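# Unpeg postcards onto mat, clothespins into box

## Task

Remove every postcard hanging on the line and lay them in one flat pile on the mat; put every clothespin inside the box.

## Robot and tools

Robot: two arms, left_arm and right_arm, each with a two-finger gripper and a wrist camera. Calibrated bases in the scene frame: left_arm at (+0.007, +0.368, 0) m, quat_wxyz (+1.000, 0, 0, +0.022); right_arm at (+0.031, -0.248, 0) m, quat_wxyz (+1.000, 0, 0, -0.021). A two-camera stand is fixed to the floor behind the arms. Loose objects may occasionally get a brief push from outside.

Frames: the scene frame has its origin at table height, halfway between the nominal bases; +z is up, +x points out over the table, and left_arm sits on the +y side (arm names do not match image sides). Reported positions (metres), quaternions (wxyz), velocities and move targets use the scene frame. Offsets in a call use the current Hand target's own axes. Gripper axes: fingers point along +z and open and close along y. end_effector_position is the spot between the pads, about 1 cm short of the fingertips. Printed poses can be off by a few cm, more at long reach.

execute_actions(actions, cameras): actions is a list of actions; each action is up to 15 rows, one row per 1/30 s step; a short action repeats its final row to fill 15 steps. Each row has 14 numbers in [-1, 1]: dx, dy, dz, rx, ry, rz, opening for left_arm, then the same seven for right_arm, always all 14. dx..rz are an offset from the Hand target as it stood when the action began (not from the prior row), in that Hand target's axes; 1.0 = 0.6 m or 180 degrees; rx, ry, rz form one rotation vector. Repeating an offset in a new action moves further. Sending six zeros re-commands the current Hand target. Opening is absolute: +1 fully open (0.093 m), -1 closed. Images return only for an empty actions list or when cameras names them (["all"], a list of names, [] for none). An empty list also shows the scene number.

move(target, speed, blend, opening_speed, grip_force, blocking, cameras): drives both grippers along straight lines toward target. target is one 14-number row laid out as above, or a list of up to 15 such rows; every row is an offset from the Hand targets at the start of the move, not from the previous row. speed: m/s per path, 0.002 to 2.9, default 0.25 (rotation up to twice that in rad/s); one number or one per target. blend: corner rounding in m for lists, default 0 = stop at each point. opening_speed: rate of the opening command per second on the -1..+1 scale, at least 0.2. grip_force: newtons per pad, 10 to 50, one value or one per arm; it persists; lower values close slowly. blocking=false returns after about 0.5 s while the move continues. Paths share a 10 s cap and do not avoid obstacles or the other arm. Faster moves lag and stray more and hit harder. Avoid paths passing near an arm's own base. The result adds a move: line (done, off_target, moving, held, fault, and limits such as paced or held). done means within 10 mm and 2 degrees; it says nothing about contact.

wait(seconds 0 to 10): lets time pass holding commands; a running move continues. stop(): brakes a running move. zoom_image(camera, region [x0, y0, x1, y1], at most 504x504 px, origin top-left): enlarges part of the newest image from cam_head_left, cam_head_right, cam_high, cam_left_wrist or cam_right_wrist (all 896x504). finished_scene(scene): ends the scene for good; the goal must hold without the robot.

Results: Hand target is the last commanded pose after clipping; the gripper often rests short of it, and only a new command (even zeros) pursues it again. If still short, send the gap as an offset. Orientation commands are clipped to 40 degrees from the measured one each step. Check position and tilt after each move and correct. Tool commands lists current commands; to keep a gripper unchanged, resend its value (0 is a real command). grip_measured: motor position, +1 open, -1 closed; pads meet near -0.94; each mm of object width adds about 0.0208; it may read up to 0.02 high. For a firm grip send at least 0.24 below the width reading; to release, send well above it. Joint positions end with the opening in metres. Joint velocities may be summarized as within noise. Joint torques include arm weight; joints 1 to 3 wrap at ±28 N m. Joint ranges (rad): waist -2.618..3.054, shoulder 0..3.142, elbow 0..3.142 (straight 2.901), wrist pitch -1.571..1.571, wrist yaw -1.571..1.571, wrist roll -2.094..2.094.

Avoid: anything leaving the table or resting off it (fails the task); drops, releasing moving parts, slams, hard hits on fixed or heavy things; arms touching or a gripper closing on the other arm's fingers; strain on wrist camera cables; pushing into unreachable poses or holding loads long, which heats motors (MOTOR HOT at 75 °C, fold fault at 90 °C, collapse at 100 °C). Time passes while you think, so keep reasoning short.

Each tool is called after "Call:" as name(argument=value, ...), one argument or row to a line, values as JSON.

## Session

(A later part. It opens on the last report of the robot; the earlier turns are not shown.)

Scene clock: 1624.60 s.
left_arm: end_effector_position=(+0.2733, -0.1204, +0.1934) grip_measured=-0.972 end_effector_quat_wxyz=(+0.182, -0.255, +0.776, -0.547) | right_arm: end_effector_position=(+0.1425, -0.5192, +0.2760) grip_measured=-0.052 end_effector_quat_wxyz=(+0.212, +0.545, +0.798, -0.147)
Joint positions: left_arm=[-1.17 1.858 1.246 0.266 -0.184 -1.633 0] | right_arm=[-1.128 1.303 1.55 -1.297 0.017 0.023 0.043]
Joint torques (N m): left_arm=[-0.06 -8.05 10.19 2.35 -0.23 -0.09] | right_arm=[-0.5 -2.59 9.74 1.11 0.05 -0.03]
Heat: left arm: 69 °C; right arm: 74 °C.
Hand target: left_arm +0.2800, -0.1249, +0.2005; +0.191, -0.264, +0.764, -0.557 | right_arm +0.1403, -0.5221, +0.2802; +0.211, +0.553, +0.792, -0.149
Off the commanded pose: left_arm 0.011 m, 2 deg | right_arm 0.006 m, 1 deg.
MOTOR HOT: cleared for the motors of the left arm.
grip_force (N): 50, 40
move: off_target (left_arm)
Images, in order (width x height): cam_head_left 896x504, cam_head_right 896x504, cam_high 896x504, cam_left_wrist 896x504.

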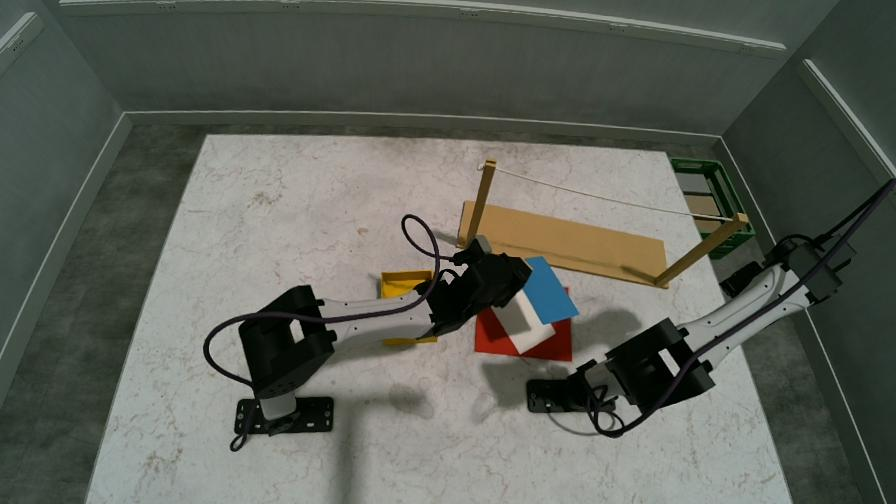

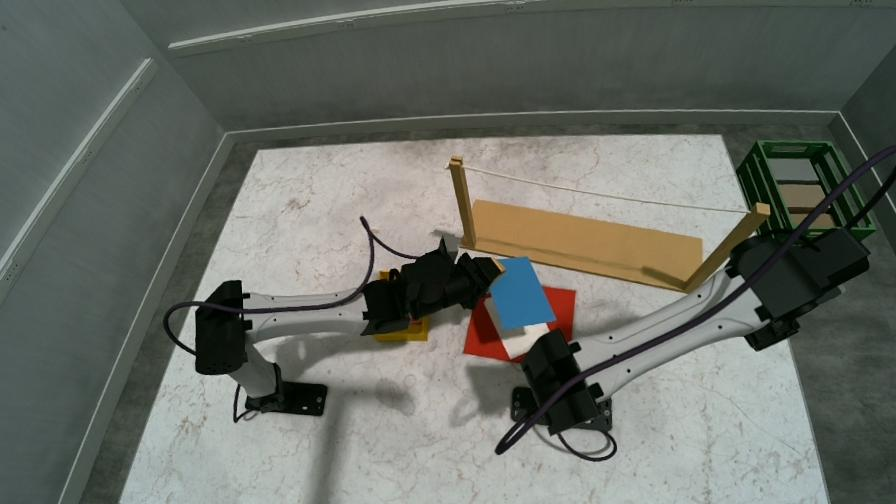

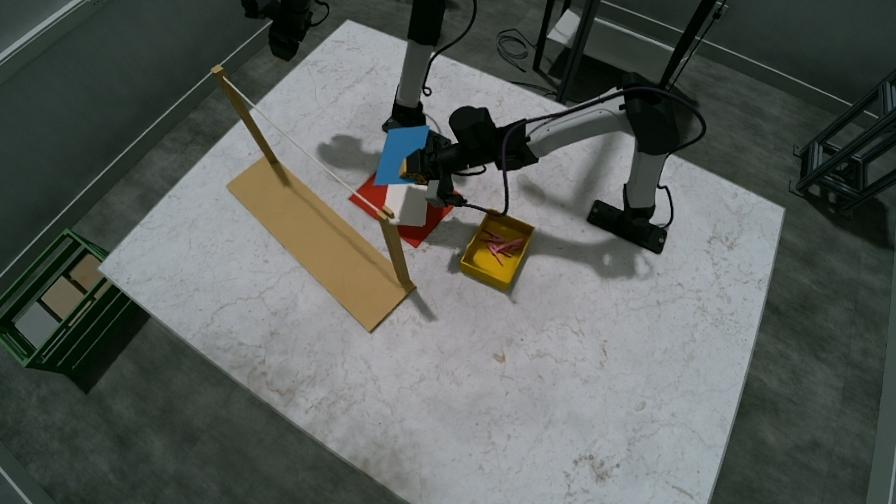

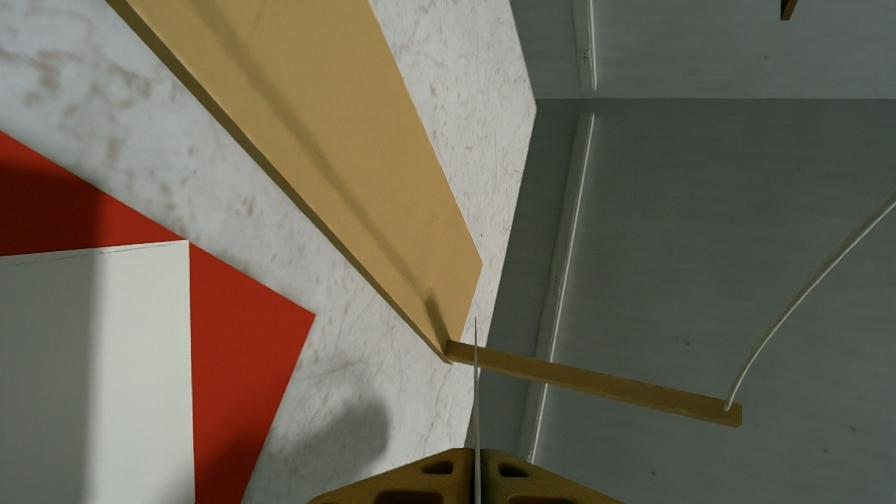

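Call:
move(
  target=[-0.0044,0.1861,0.0745,0,0,0,-1,0,0,0,0,0,0,-0.05],
  speed=0.1,
  cameras=["cam_high","cam_head_left","cam_head_right","cam_left_wrist"],
)

Scene clock: 1632.47 s.
left_arm: end_effector_position=(+0.2826, -0.1322, +0.0861) grip_measured=-0.972 end_effector_quat_wxyz=(+0.185, -0.256, +0.767, -0.558) | right_arm: end_effector_position=(+0.1425, -0.5192, +0.2760) grip_measured=-0.052 end_effector_quat_wxyz=(+0.212, +0.545, +0.798, -0.147)
Joint positions: left_arm=[-1.165 2.135 1.127 0.688 -0.184 -1.633 0] | right_arm=[-1.128 1.303 1.55 -1.297 0.017 0.023 0.043]
Joint torques (N m): left_arm=[0.34 -9.16 6.48 2.37 -0.12 -0.05] | right_arm=[-0.49 -2.52 9.72 1.11 0.05 -0.03]
Heat: left arm: 68 °C; right arm: 74 °C.
Hand target: left_arm +0.2871, -0.1298, +0.0805; +0.191, -0.264, +0.764, -0.557 | right_arm +0.1403, -0.5221, +0.2802; +0.211, +0.553, +0.792, -0.149
Off the commanded pose: left_arm 0.008 m, 1 deg | right_arm 0.006 m, 1 deg.
grip_force (N): 50, 40
move: done
Images, in order (width x height): cam_head_left 896x504, cam_head_right 896x504, cam_high 896x504, cam_left_wrist 896x504.

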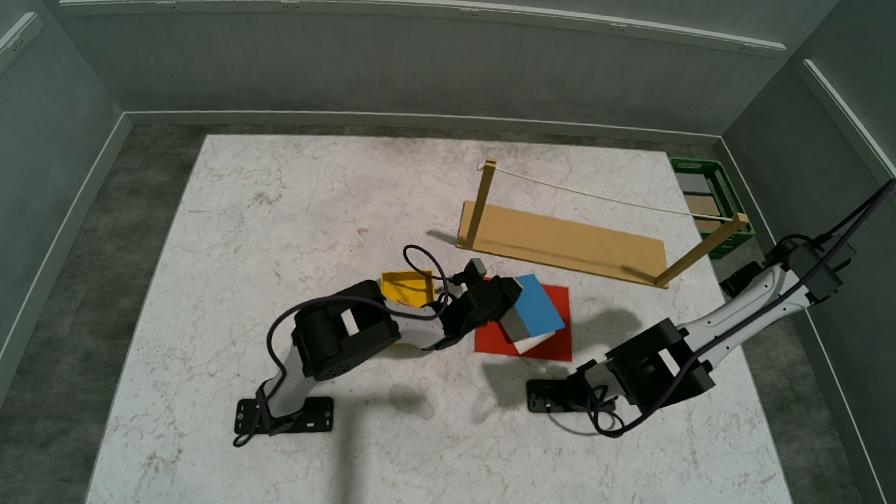

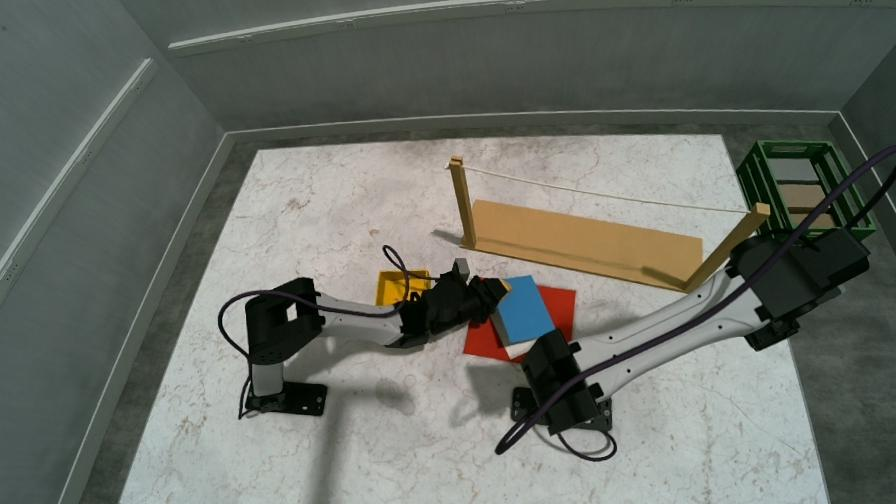

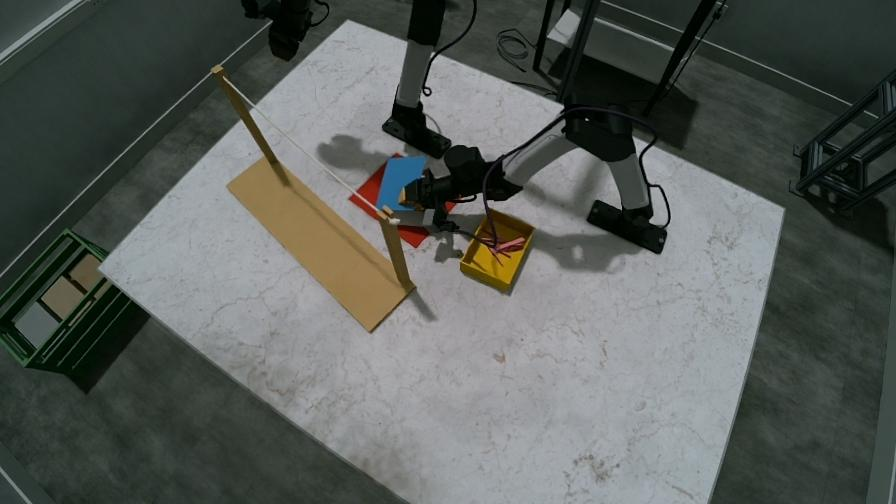

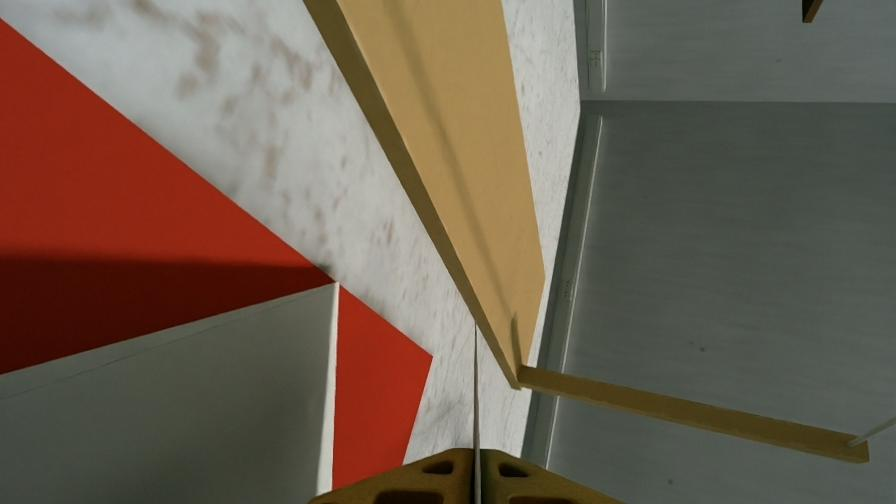

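Call:
zoom_image(
  camera="cam_head_left",
  region=[450, 260, 600, 370],
)

Call:
zoom_image(
  camera="cam_high",
  region=[330, 140, 480, 250],
)

Scaled by 3.360 from the camera's 896x504 image, which has a finer 1280x720 frame.

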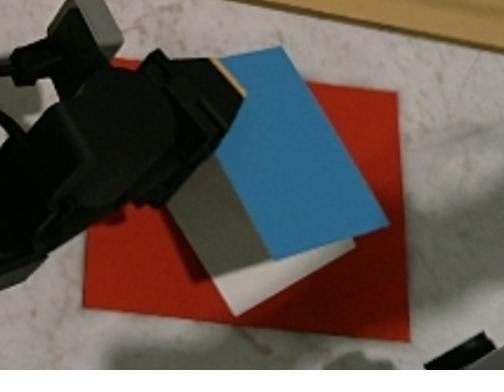

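Scaled by 3.360 from the camera's 896x504 image, which has a finer 1280x720 frame.

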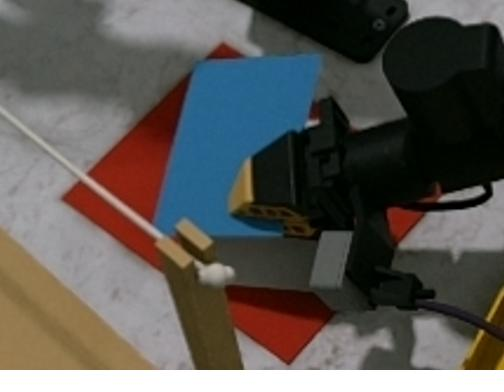

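Call:
move(
  target=[-0.0053,0.0821,0.0195,0,0,0,-1,0,0,0,0,0,0,-0.05],
  speed=0.06,
  cameras=["cam_head_left","cam_left_wrist"],
)

Call:
zoom_image(
  camera="cam_head_left",
  region=[450, 260, 600, 370],
)

Scene clock: 1649.53 s.
left_arm: end_effector_position=(+0.2839, -0.1284, +0.0382) grip_measured=-0.972 end_effector_quat_wxyz=(+0.187, -0.258, +0.765, -0.559) | right_arm: end_effector_position=(+0.1425, -0.5192, +0.2760) grip_measured=-0.052 end_effector_quat_wxyz=(+0.212, +0.545, +0.798, -0.147)
Joint positions: left_arm=[-1.16 2.27 1.093 0.863 -0.184 -1.633 0] | right_arm=[-1.128 1.303 1.55 -1.297 0.017 0.023 0.043]
Joint torques (N m): left_arm=[0.4 -9.16 5.56 2.38 -0.08 -0.03] | right_arm=[-0.53 -2.58 9.73 1.11 0.05 -0.03]
Heat: left arm: 64 °C; right arm: 74 °C.
Hand target: left_arm +0.2871, -0.1248, +0.0301; +0.191, -0.263, +0.764, -0.557 | right_arm +0.1403, -0.5221, +0.2802; +0.211, +0.553, +0.792, -0.149
Off the commanded pose: left_arm 0.010 m, 1 deg | right_arm 0.006 m, 1 deg.
grip_force (N): 50, 40
move: done
Images, in order (width x height): cam_head_left 896x504, cam_left_wrist 896x504.

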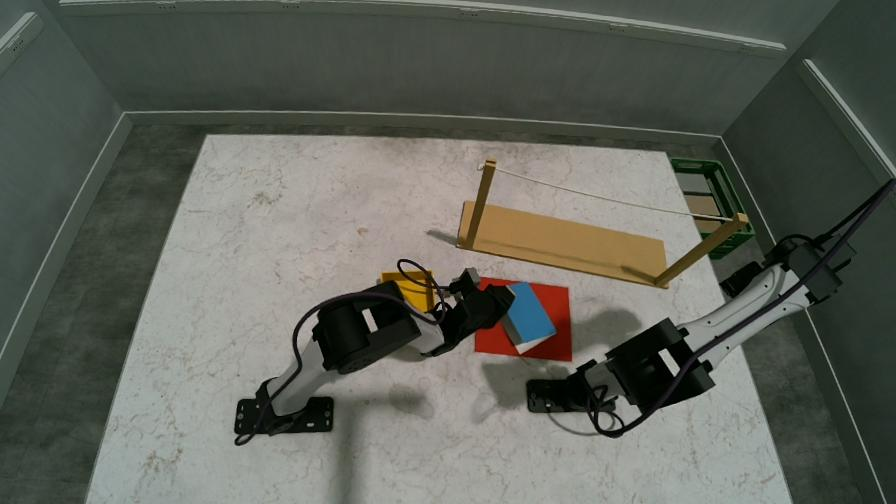

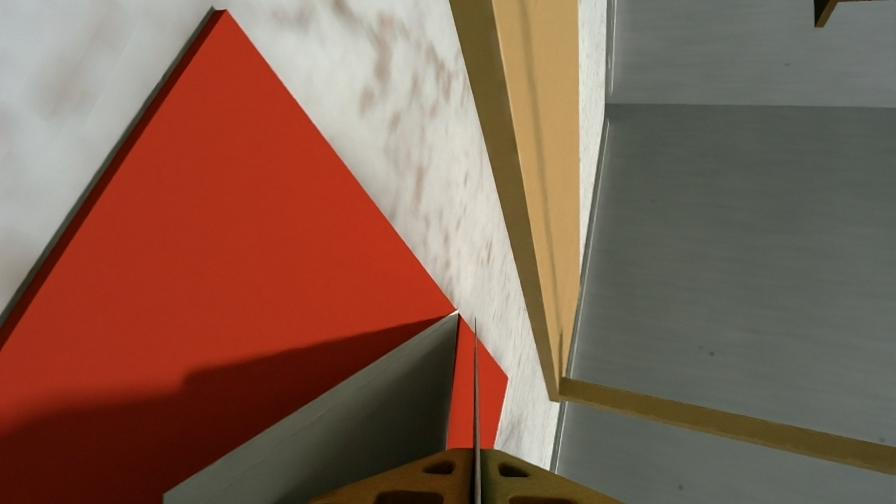

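Scaled by 3.360 from the camera's 896x504 image, which has a finer 1280x720 frame.

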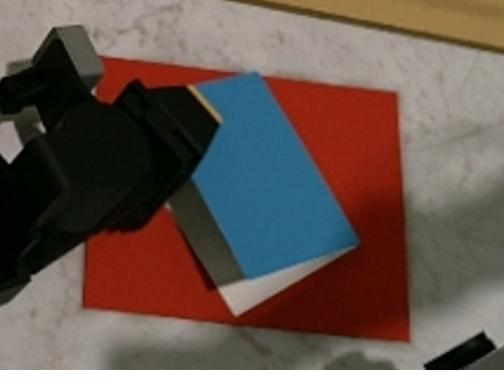

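Call:
move(
  target=[0,0.019,0.0061,0,0,0,-1,0,0,0,0,0,0,-0.05],
  speed=0.04,
  cameras=["cam_head_left","cam_left_wrist","cam_high"],
)

Call:
zoom_image(
  camera="cam_head_left",
  region=[450, 260, 600, 370],
)

Scene clock: 1652.50 s.
left_arm: end_effector_position=(+0.2847, -0.1300, +0.0362) grip_measured=-0.972 end_effector_quat_wxyz=(+0.189, -0.257, +0.757, -0.570) | right_arm: end_effector_position=(+0.1425, -0.5192, +0.2760) grip_measured=-0.052 end_effector_quat_wxyz=(+0.212, +0.545, +0.798, -0.147)
Joint positions: left_arm=[-1.16 2.296 1.093 0.916 -0.184 -1.632 0] | right_arm=[-1.128 1.303 1.55 -1.297 0.017 0.023 0.043]
Joint torques (N m): left_arm=[0.34 -8.25 5.55 2.25 -0.06 -0.04] | right_arm=[-0.5 -2.58 9.7 1.1 0.05 -0.04]
Heat: left arm: 63 °C; right arm: 74 °C.
Hand target: left_arm +0.2870, -0.1248, +0.0181; +0.191, -0.264, +0.764, -0.557 | right_arm +0.1403, -0.5221, +0.2802; +0.211, +0.553, +0.792, -0.149
Off the commanded pose: left_arm 0.019 m, 2 deg | right_arm 0.006 m, 1 deg.
grip_force (N): 50, 40
move: off_target (left_arm)
Images, in order (width x height): cam_head_left 896x504, cam_high 896x504, cam_left_wrist 896x504.

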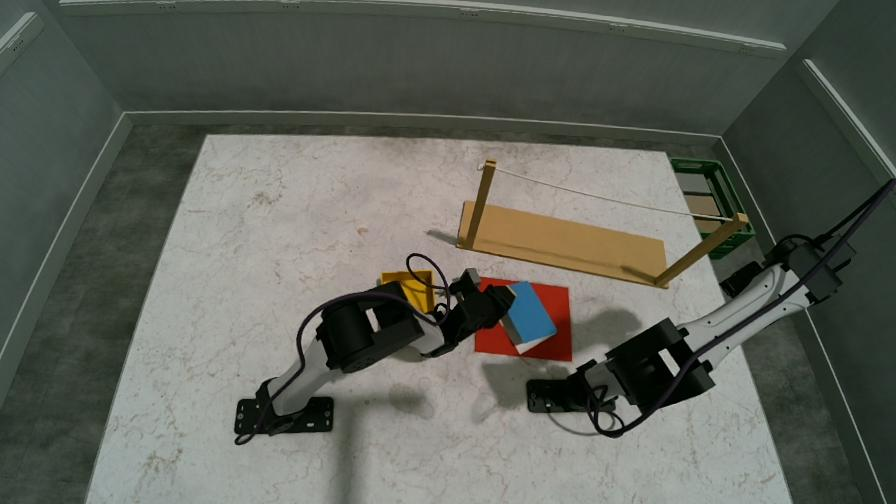

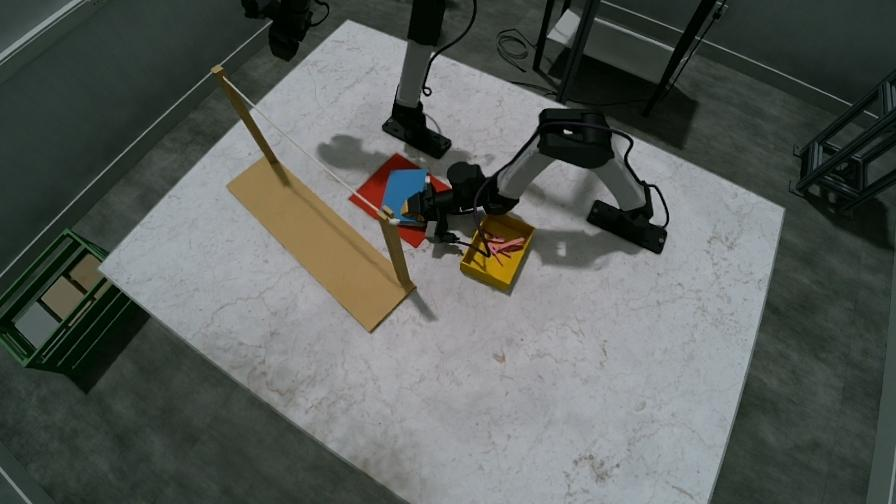

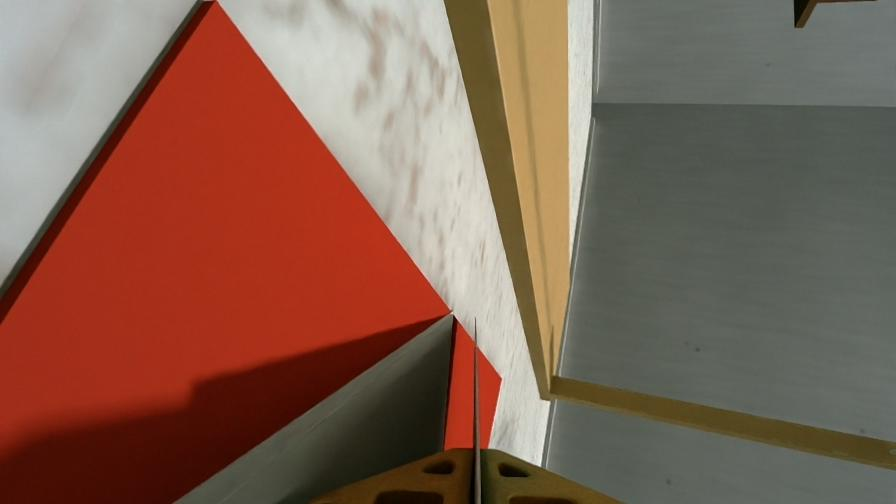

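Scaled by 3.360 from the camera's 896x504 image, which has a finer 1280x720 frame.

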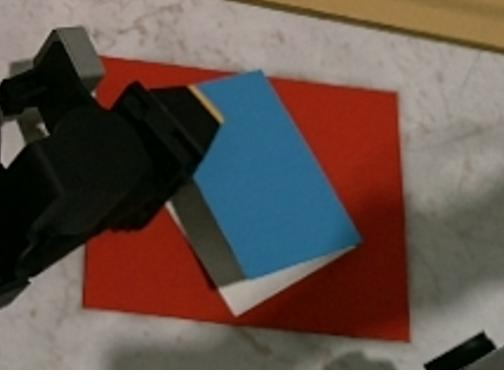

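Call:
move(
  target=[0,-0.0127,-0.0041,0,0,0,-0.4,0,0,0,0,0,0,-0.05],
  speed=0.04,
  opening_speed=0.3,
  cameras=["cam_head_left","cam_left_wrist"],
)

Call:
zoom_image(
  camera="cam_head_left",
  region=[450, 260, 600, 370],
)

Scene clock: 1657.63 s.
left_arm: end_effector_position=(+0.2853, -0.1314, +0.0416) grip_measured=-0.403 end_effector_quat_wxyz=(+0.190, -0.256, +0.750, -0.580) | right_arm: end_effector_position=(+0.1425, -0.5192, +0.2760) grip_measured=-0.052 end_effector_quat_wxyz=(+0.212, +0.545, +0.798, -0.147)
Joint positions: left_arm=[-1.16 2.296 1.093 0.939 -0.184 -1.632 0.026] | right_arm=[-1.128 1.303 1.55 -1.297 0.017 0.023 0.043]
Joint torques (N m): left_arm=[0.32 -10.32 5.42 1.82 -0.05 -0.04] | right_arm=[-0.5 -2.56 9.73 1.11 0.04 -0.04]
Heat: left arm: 63 °C; right arm: 74 °C.
Hand target: left_arm +0.2870, -0.1248, +0.0261; +0.191, -0.264, +0.764, -0.557 | right_arm +0.1403, -0.5221, +0.2802; +0.211, +0.553, +0.792, -0.149
Off the commanded pose: left_arm 0.017 m, 3 deg | right_arm 0.006 m, 1 deg.
grip_force (N): 50, 40
move: off_target (left_arm)
Images, in order (width x height): cam_head_left 896x504, cam_left_wrist 896x504.

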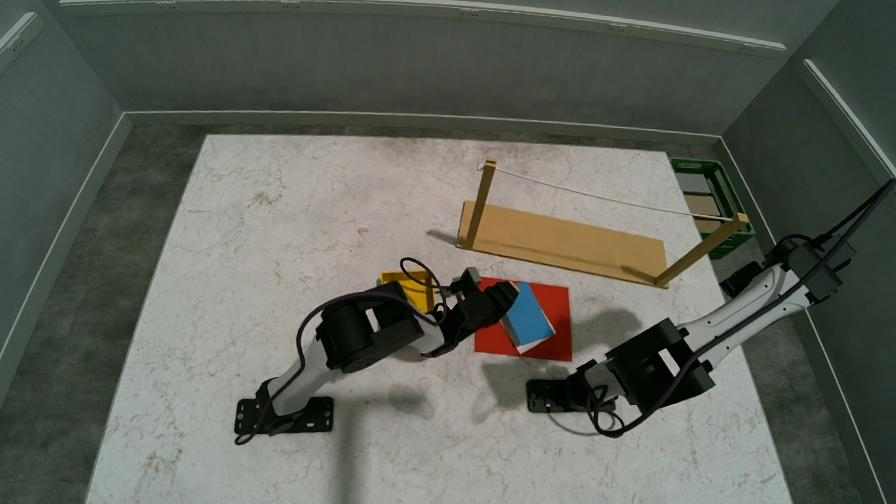

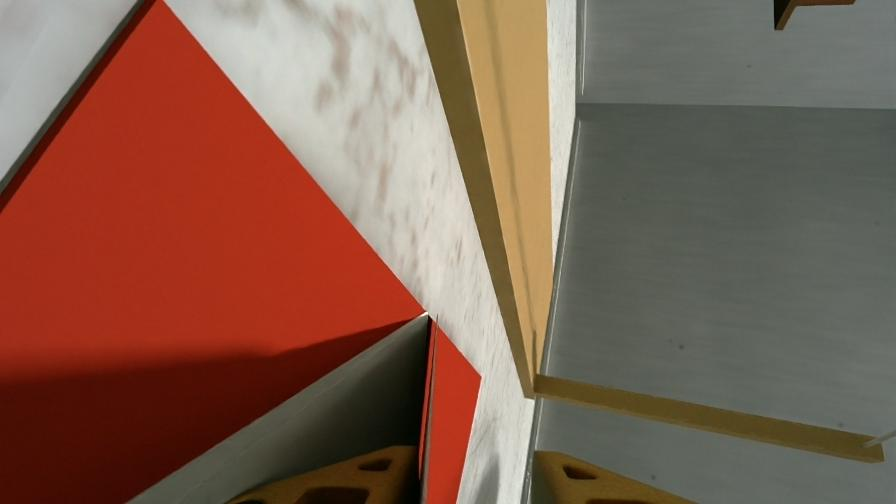

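Scaled by 3.360 from the camera's 896x504 image, which has a finer 1280x720 frame.

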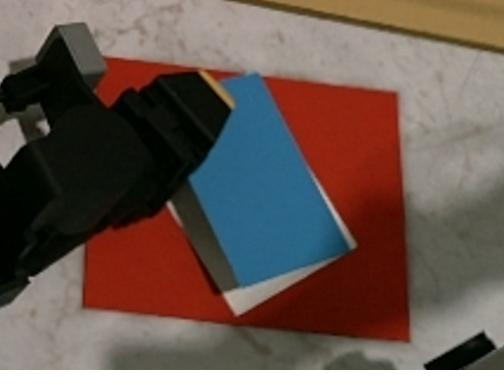

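Call:
move(
  target=[
    [0,-0.0159,-0.0051,0,0,0,-0.4,0,0,0,0,0,0,-0.05],
    [0,-0.0159,-0.1384,0,0,0,-0.4,0,0,0,0,0,0,-0.05],
  ],
  speed=0.08,
  cameras=["cam_head_left","cam_left_wrist","cam_high"],
)

Call:
zoom_image(
  camera="cam_head_left",
  region=[450, 260, 600, 370],
)

Scene clock: 1664.77 s.
left_arm: end_effector_position=(+0.2386, -0.0654, +0.0441) grip_measured=-0.403 end_effector_quat_wxyz=(+0.182, -0.259, +0.778, -0.543) | right_arm: end_effector_position=(+0.1425, -0.5192, +0.2760) grip_measured=-0.052 end_effector_quat_wxyz=(+0.212, +0.545, +0.798, -0.147)
Joint positions: left_arm=[-1.196 2.052 0.756 0.937 -0.213 -1.647 0.026] | right_arm=[-1.128 1.303 1.55 -1.297 0.017 0.023 0.043]
Joint torques (N m): left_arm=[-0.5 -11.4 4.88 2.26 -0.25 -0.03] | right_arm=[-0.47 -2.56 9.72 1.11 0.05 -0.02]
Heat: left arm: 64 °C; right arm: 74 °C.
Hand target: left_arm +0.2401, -0.0648, +0.0607; +0.191, -0.263, +0.764, -0.557 | right_arm +0.1403, -0.5221, +0.2802; +0.211, +0.553, +0.792, -0.149
Off the commanded pose: left_arm 0.017 m, 3 deg | right_arm 0.006 m, 1 deg.
grip_force (N): 50, 40
move: off_target (left_arm)
Images, in order (width x height): cam_head_left 896x504, cam_high 896x504, cam_left_wrist 896x504.

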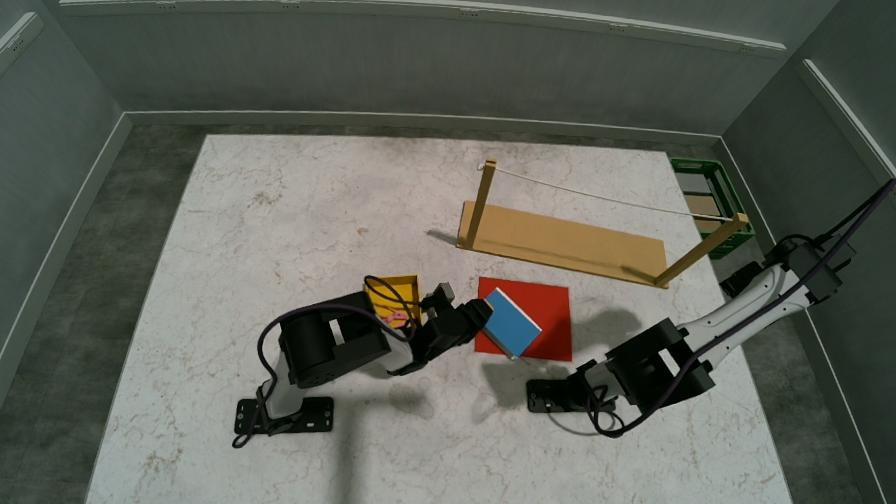

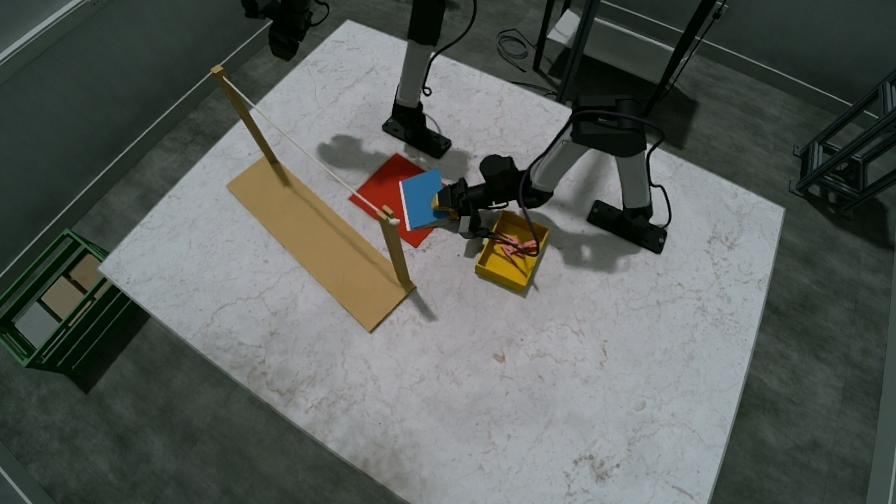

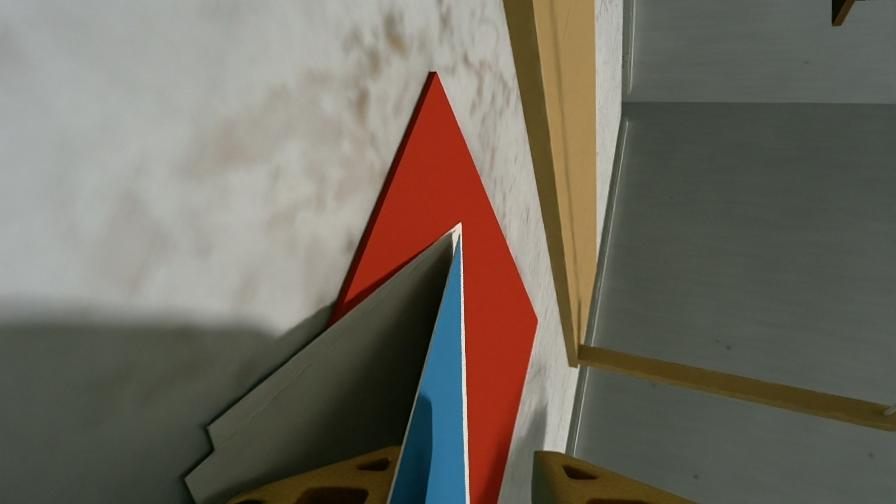

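Scaled by 3.360 from the camera's 896x504 image, which has a finer 1280x720 frame.

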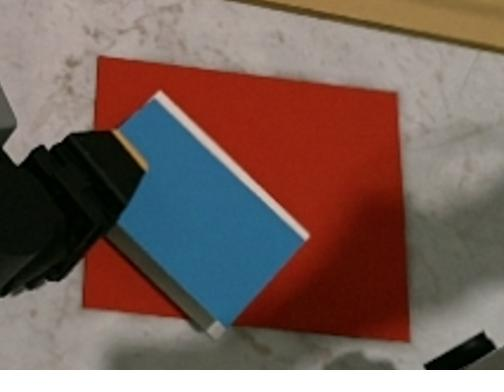

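Call:
move(
  target=[0,0,0,0,0,0,-1,0,0,0,0,0,0,-0.05],
  grip_force=[15,40],
  cameras=["cam_head_left","cam_left_wrist","cam_head_right"],
)

Call:
zoom_image(
  camera="cam_head_left",
  region=[350, 250, 600, 380],
)

Scene clock: 1688.10 s.
left_arm: end_effector_position=(+0.2387, -0.0654, +0.0441) grip_measured=-0.953 end_effector_quat_wxyz=(+0.183, -0.259, +0.778, -0.543) | right_arm: end_effector_position=(+0.1425, -0.5192, +0.2760) grip_measured=-0.052 end_effector_quat_wxyz=(+0.212, +0.545, +0.798, -0.147)
Joint positions: left_arm=[-1.196 2.052 0.756 0.937 -0.213 -1.647 0] | right_arm=[-1.128 1.303 1.55 -1.297 0.017 0.023 0.043]
Joint torques (N m): left_arm=[-0.47 -11.4 4.85 2.27 -0.22 -0.04] | right_arm=[-0.51 -2.56 9.73 1.1 0.05 -0.04]
Heat: left arm: 66 °C; right arm: 74 °C.
Hand target: left_arm +0.2401, -0.0648, +0.0607; +0.191, -0.263, +0.764, -0.557 | right_arm +0.1403, -0.5221, +0.2802; +0.211, +0.553, +0.792, -0.149
Off the commanded pose: left_arm 0.017 m, 2 deg | right_arm 0.006 m, 1 deg.
grip_force (N): 15, 40
move: off_target (left_arm)
Images, in order (width x height): cam_head_left 896x504, cam_head_right 896x504, cam_left_wrist 896x504.

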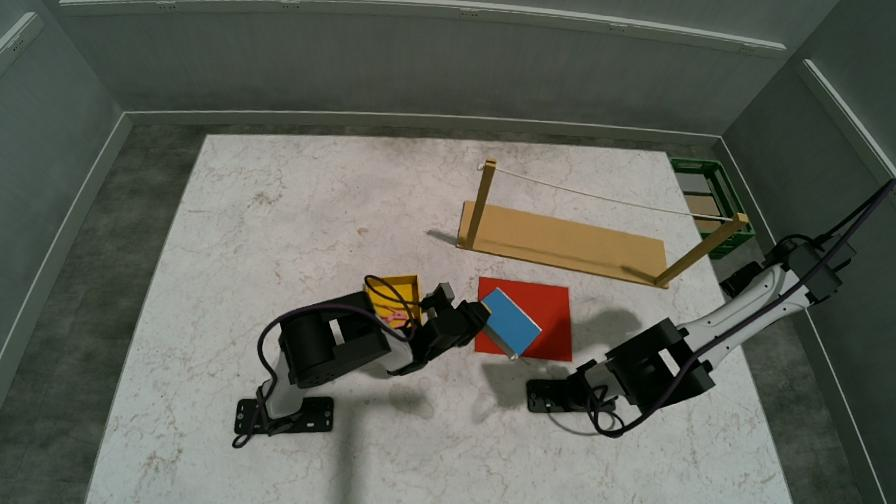

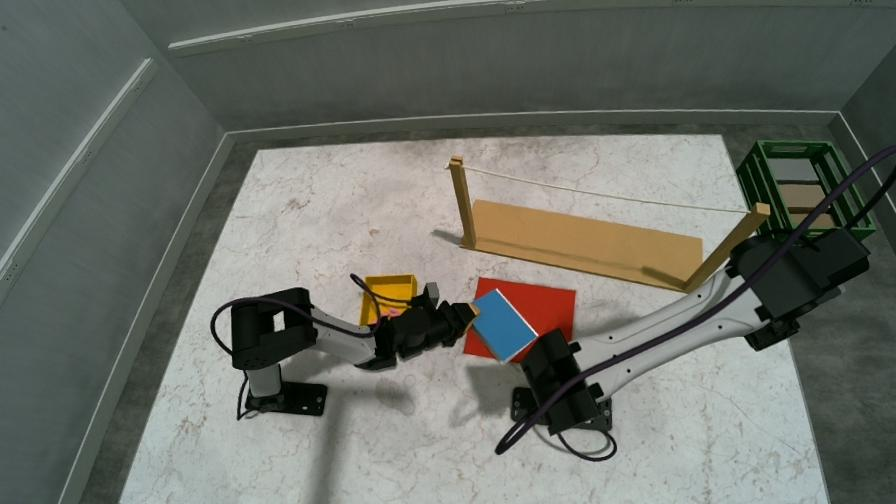

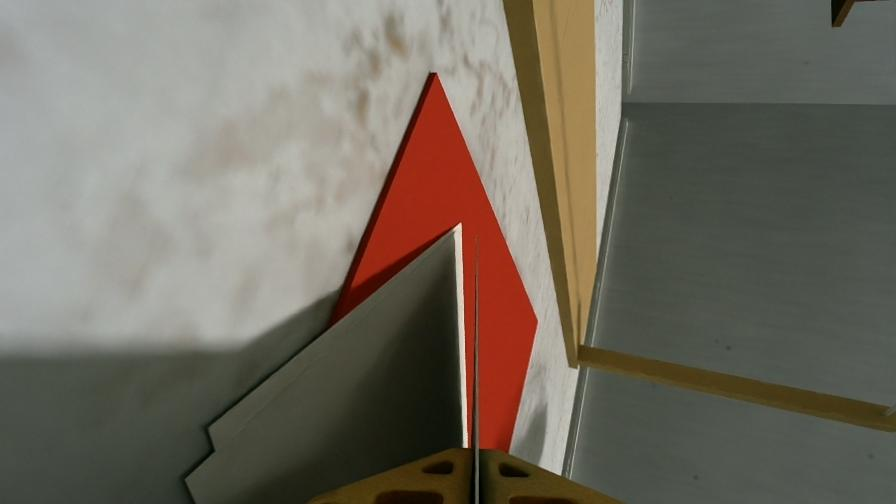

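Scaled by 2.016 from the camera's 896x504 image, which has a finer 1280x720 frame.

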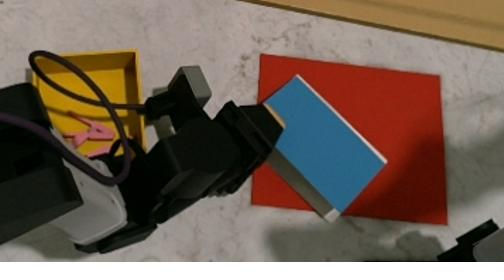

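Call:
move(
  target=[0,0,0,0,0,0,-1,0,0,0,0,0,0,-0.05],
  grip_force=[50,40],
  cameras=[],
)

Call:
move(
  target=[0,-0.158,-0.052,0,0,0,-1,0,0,0,0,0,0,-0.05],
  speed=0.08,
  cameras=["cam_head_left","cam_left_wrist","cam_high"],
)

Call:
zoom_image(
  camera="cam_head_left",
  region=[350, 250, 600, 380],
)

Scene clock: 1691.63 s.
left_arm: end_effector_position=(+0.2387, -0.0654, +0.0441) grip_measured=-0.972 end_effector_quat_wxyz=(+0.183, -0.259, +0.778, -0.543) | right_arm: end_effector_position=(+0.1425, -0.5192, +0.2760) grip_measured=-0.052 end_effector_quat_wxyz=(+0.212, +0.545, +0.798, -0.147)
Joint positions: left_arm=[-1.196 2.052 0.756 0.937 -0.213 -1.647 0] | right_arm=[-1.128 1.303 1.55 -1.297 0.017 0.023 0.043]
Joint torques (N m): left_arm=[-0.49 -11.41 4.85 2.26 -0.23 -0.05] | right_arm=[-0.51 -2.56 9.74 1.11 0.05 -0.03]
Heat: left arm: 66 °C; right arm: 74 °C.
Hand target: left_arm +0.2401, -0.0648, +0.0607; +0.191, -0.263, +0.764, -0.557 | right_arm +0.1403, -0.5221, +0.2802; +0.211, +0.553, +0.792, -0.149
Off the commanded pose: left_arm 0.017 m, 2 deg | right_arm 0.006 m, 1 deg.
grip_force (N): 50, 40
move: off_target (left_arm)
No camera images: "cameras" was empty.

Scene clock: 1693.67 s.
left_arm: end_effector_position=(+0.2377, -0.0632, +0.1422) grip_measured=-0.972 end_effector_quat_wxyz=(+0.183, -0.259, +0.776, -0.545) | right_arm: end_effector_position=(+0.1425, -0.5192, +0.2760) grip_measured=-0.052 end_effector_quat_wxyz=(+0.212, +0.545, +0.798, -0.147)
Joint positions: left_arm=[-1.196 1.725 0.85 0.522 -0.213 -1.648 0] | right_arm=[-1.128 1.303 1.55 -1.297 0.017 0.023 0.043]
Joint torques (N m): left_arm=[-0.51 -9.76 9.01 2.05 -0.23 -0.03] | right_arm=[-0.53 -2.55 9.73 1.11 0.06 -0.04]
Heat: left arm: 66 °C; right arm: 74 °C.
Hand target: left_arm +0.2399, -0.0643, +0.1604; +0.191, -0.264, +0.764, -0.557 | right_arm +0.1403, -0.5221, +0.2802; +0.211, +0.553, +0.792, -0.149
Off the commanded pose: left_arm 0.018 m, 2 deg | right_arm 0.006 m, 1 deg.
grip_force (N): 50, 40
move: off_target (left_arm)
Images, in order (width x height): cam_head_left 896x504, cam_high 896x504, cam_left_wrist 896x504.

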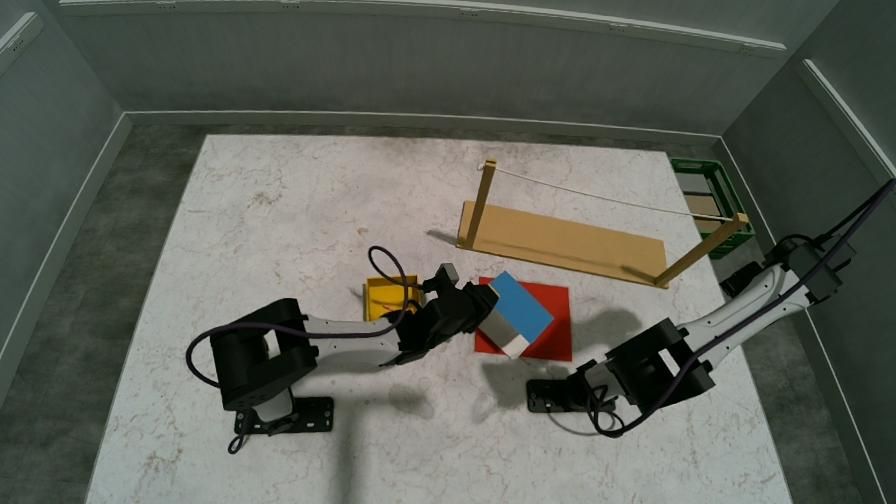

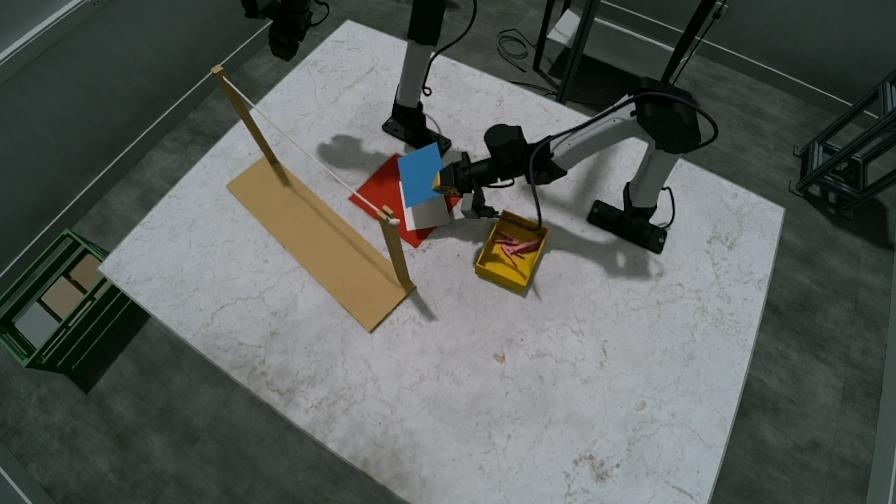

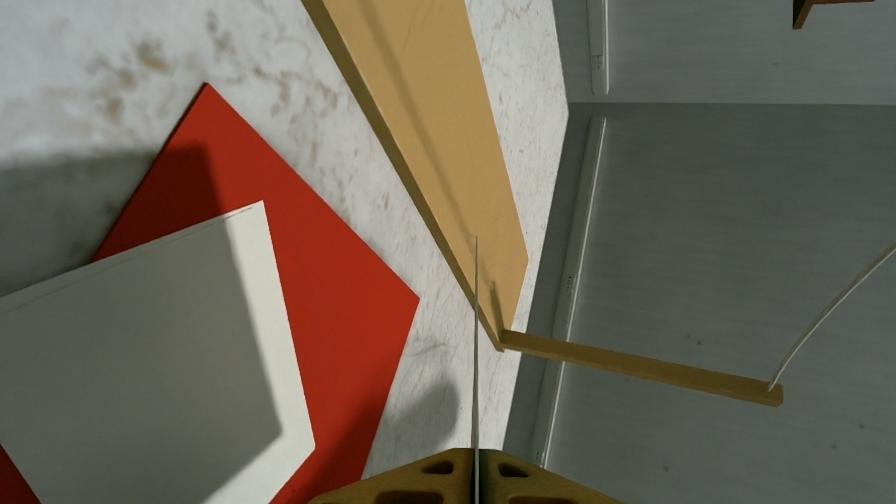

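Scaled by 2.016 from the camera's 896x504 image, which has a finer 1280x720 frame.

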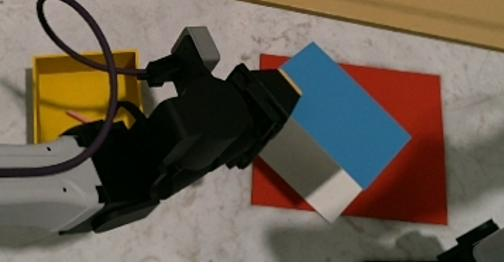

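Call:
move(
  target=[0.0046,0.0981,0.0782,-0.061,0,0,-1,0,0,0,0,0,0,-0.05],
  speed=0.08,
  cameras=["cam_head_left","cam_left_wrist","cam_high"],
)

Call:
zoom_image(
  camera="cam_head_left",
  region=[450, 260, 600, 370],
)

Scene clock: 1723.47 s.
left_arm: end_effector_position=(+0.2509, -0.0837, +0.0927) grip_measured=-0.972 end_effector_quat_wxyz=(+0.169, -0.277, +0.812, -0.484) | right_arm: end_effector_position=(+0.1425, -0.5192, +0.2760) grip_measured=-0.052 end_effector_quat_wxyz=(+0.212, +0.545, +0.798, -0.147)
Joint positions: left_arm=[-1.187 1.896 0.992 0.399 -0.208 -1.677 0] | right_arm=[-1.128 1.303 1.55 -1.297 0.017 0.023 0.043]
Joint torques (N m): left_arm=[0.34 -7.43 9.07 1.93 0.04 -0.07] | right_arm=[-0.5 -2.58 9.73 1.1 0.05 -0.04]
Heat: left arm: 62 °C; right arm: 75 °C. Fold the right arm in close to its base, or ease its load, before you think long.
Hand target: left_arm +0.2541, -0.0869, +0.0901; +0.165, -0.281, +0.814, -0.481 | right_arm +0.1403, -0.5221, +0.2802; +0.211, +0.553, +0.792, -0.149
Off the commanded pose: left_arm 0.005 m, 1 deg | right_arm 0.006 m, 1 deg.
MOTOR HOT: joint 3 (elbow) of the right arm reports 75 °C; the controller's stop level is 90 °C. To cool a motor, set the load down, stop pushing, or move to a pose that needs little force.
grip_force (N): 50, 40
move: done
Images, in order (width x height): cam_head_left 896x504, cam_high 896x504, cam_left_wrist 896x504.

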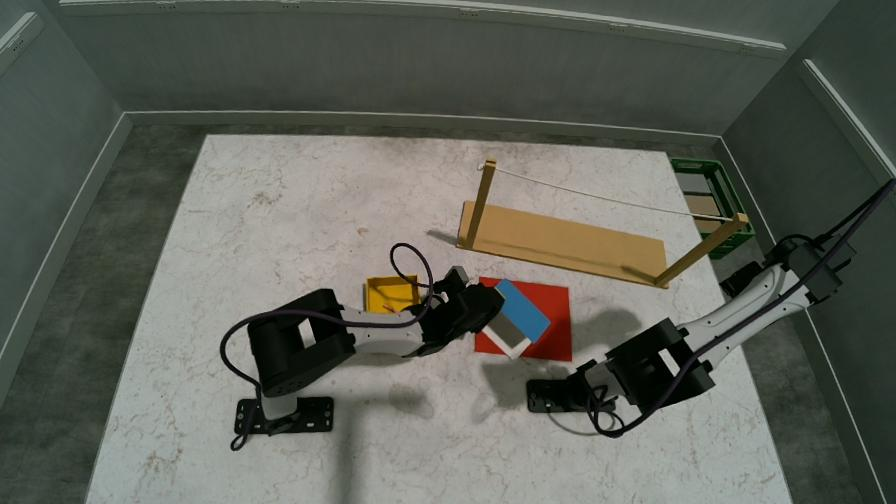

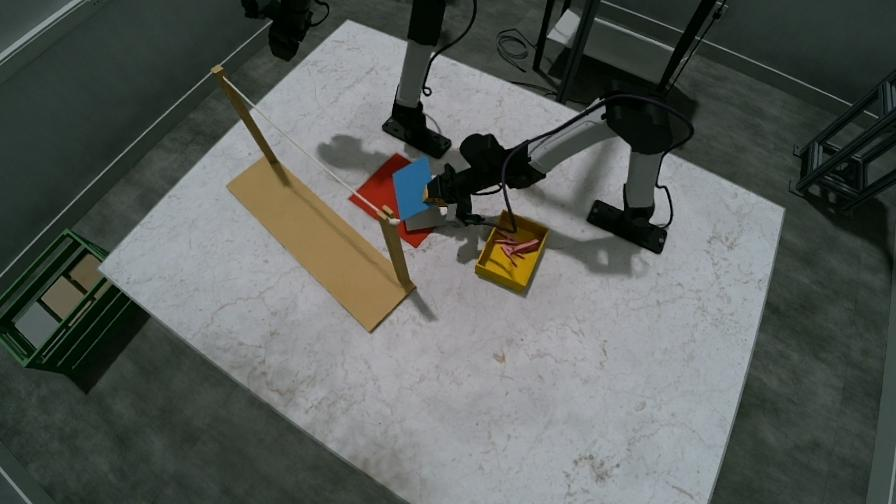

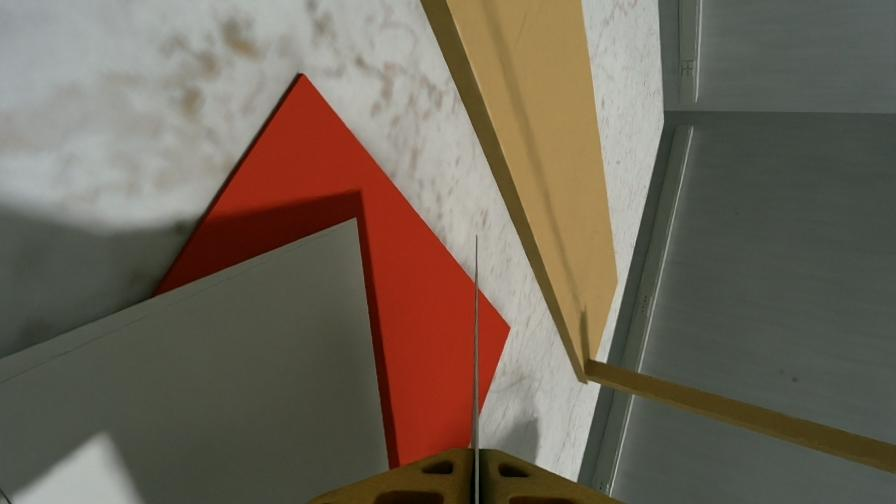

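Scaled by 3.360 from the camera's 896x504 image, which has a finer 1280x720 frame.

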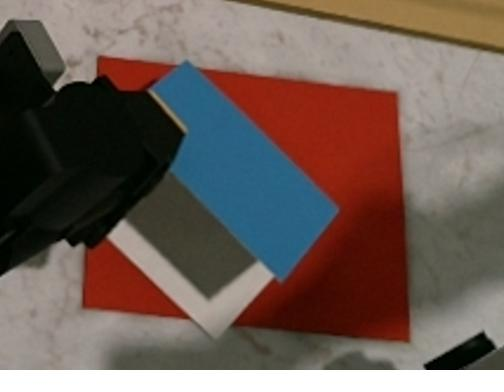

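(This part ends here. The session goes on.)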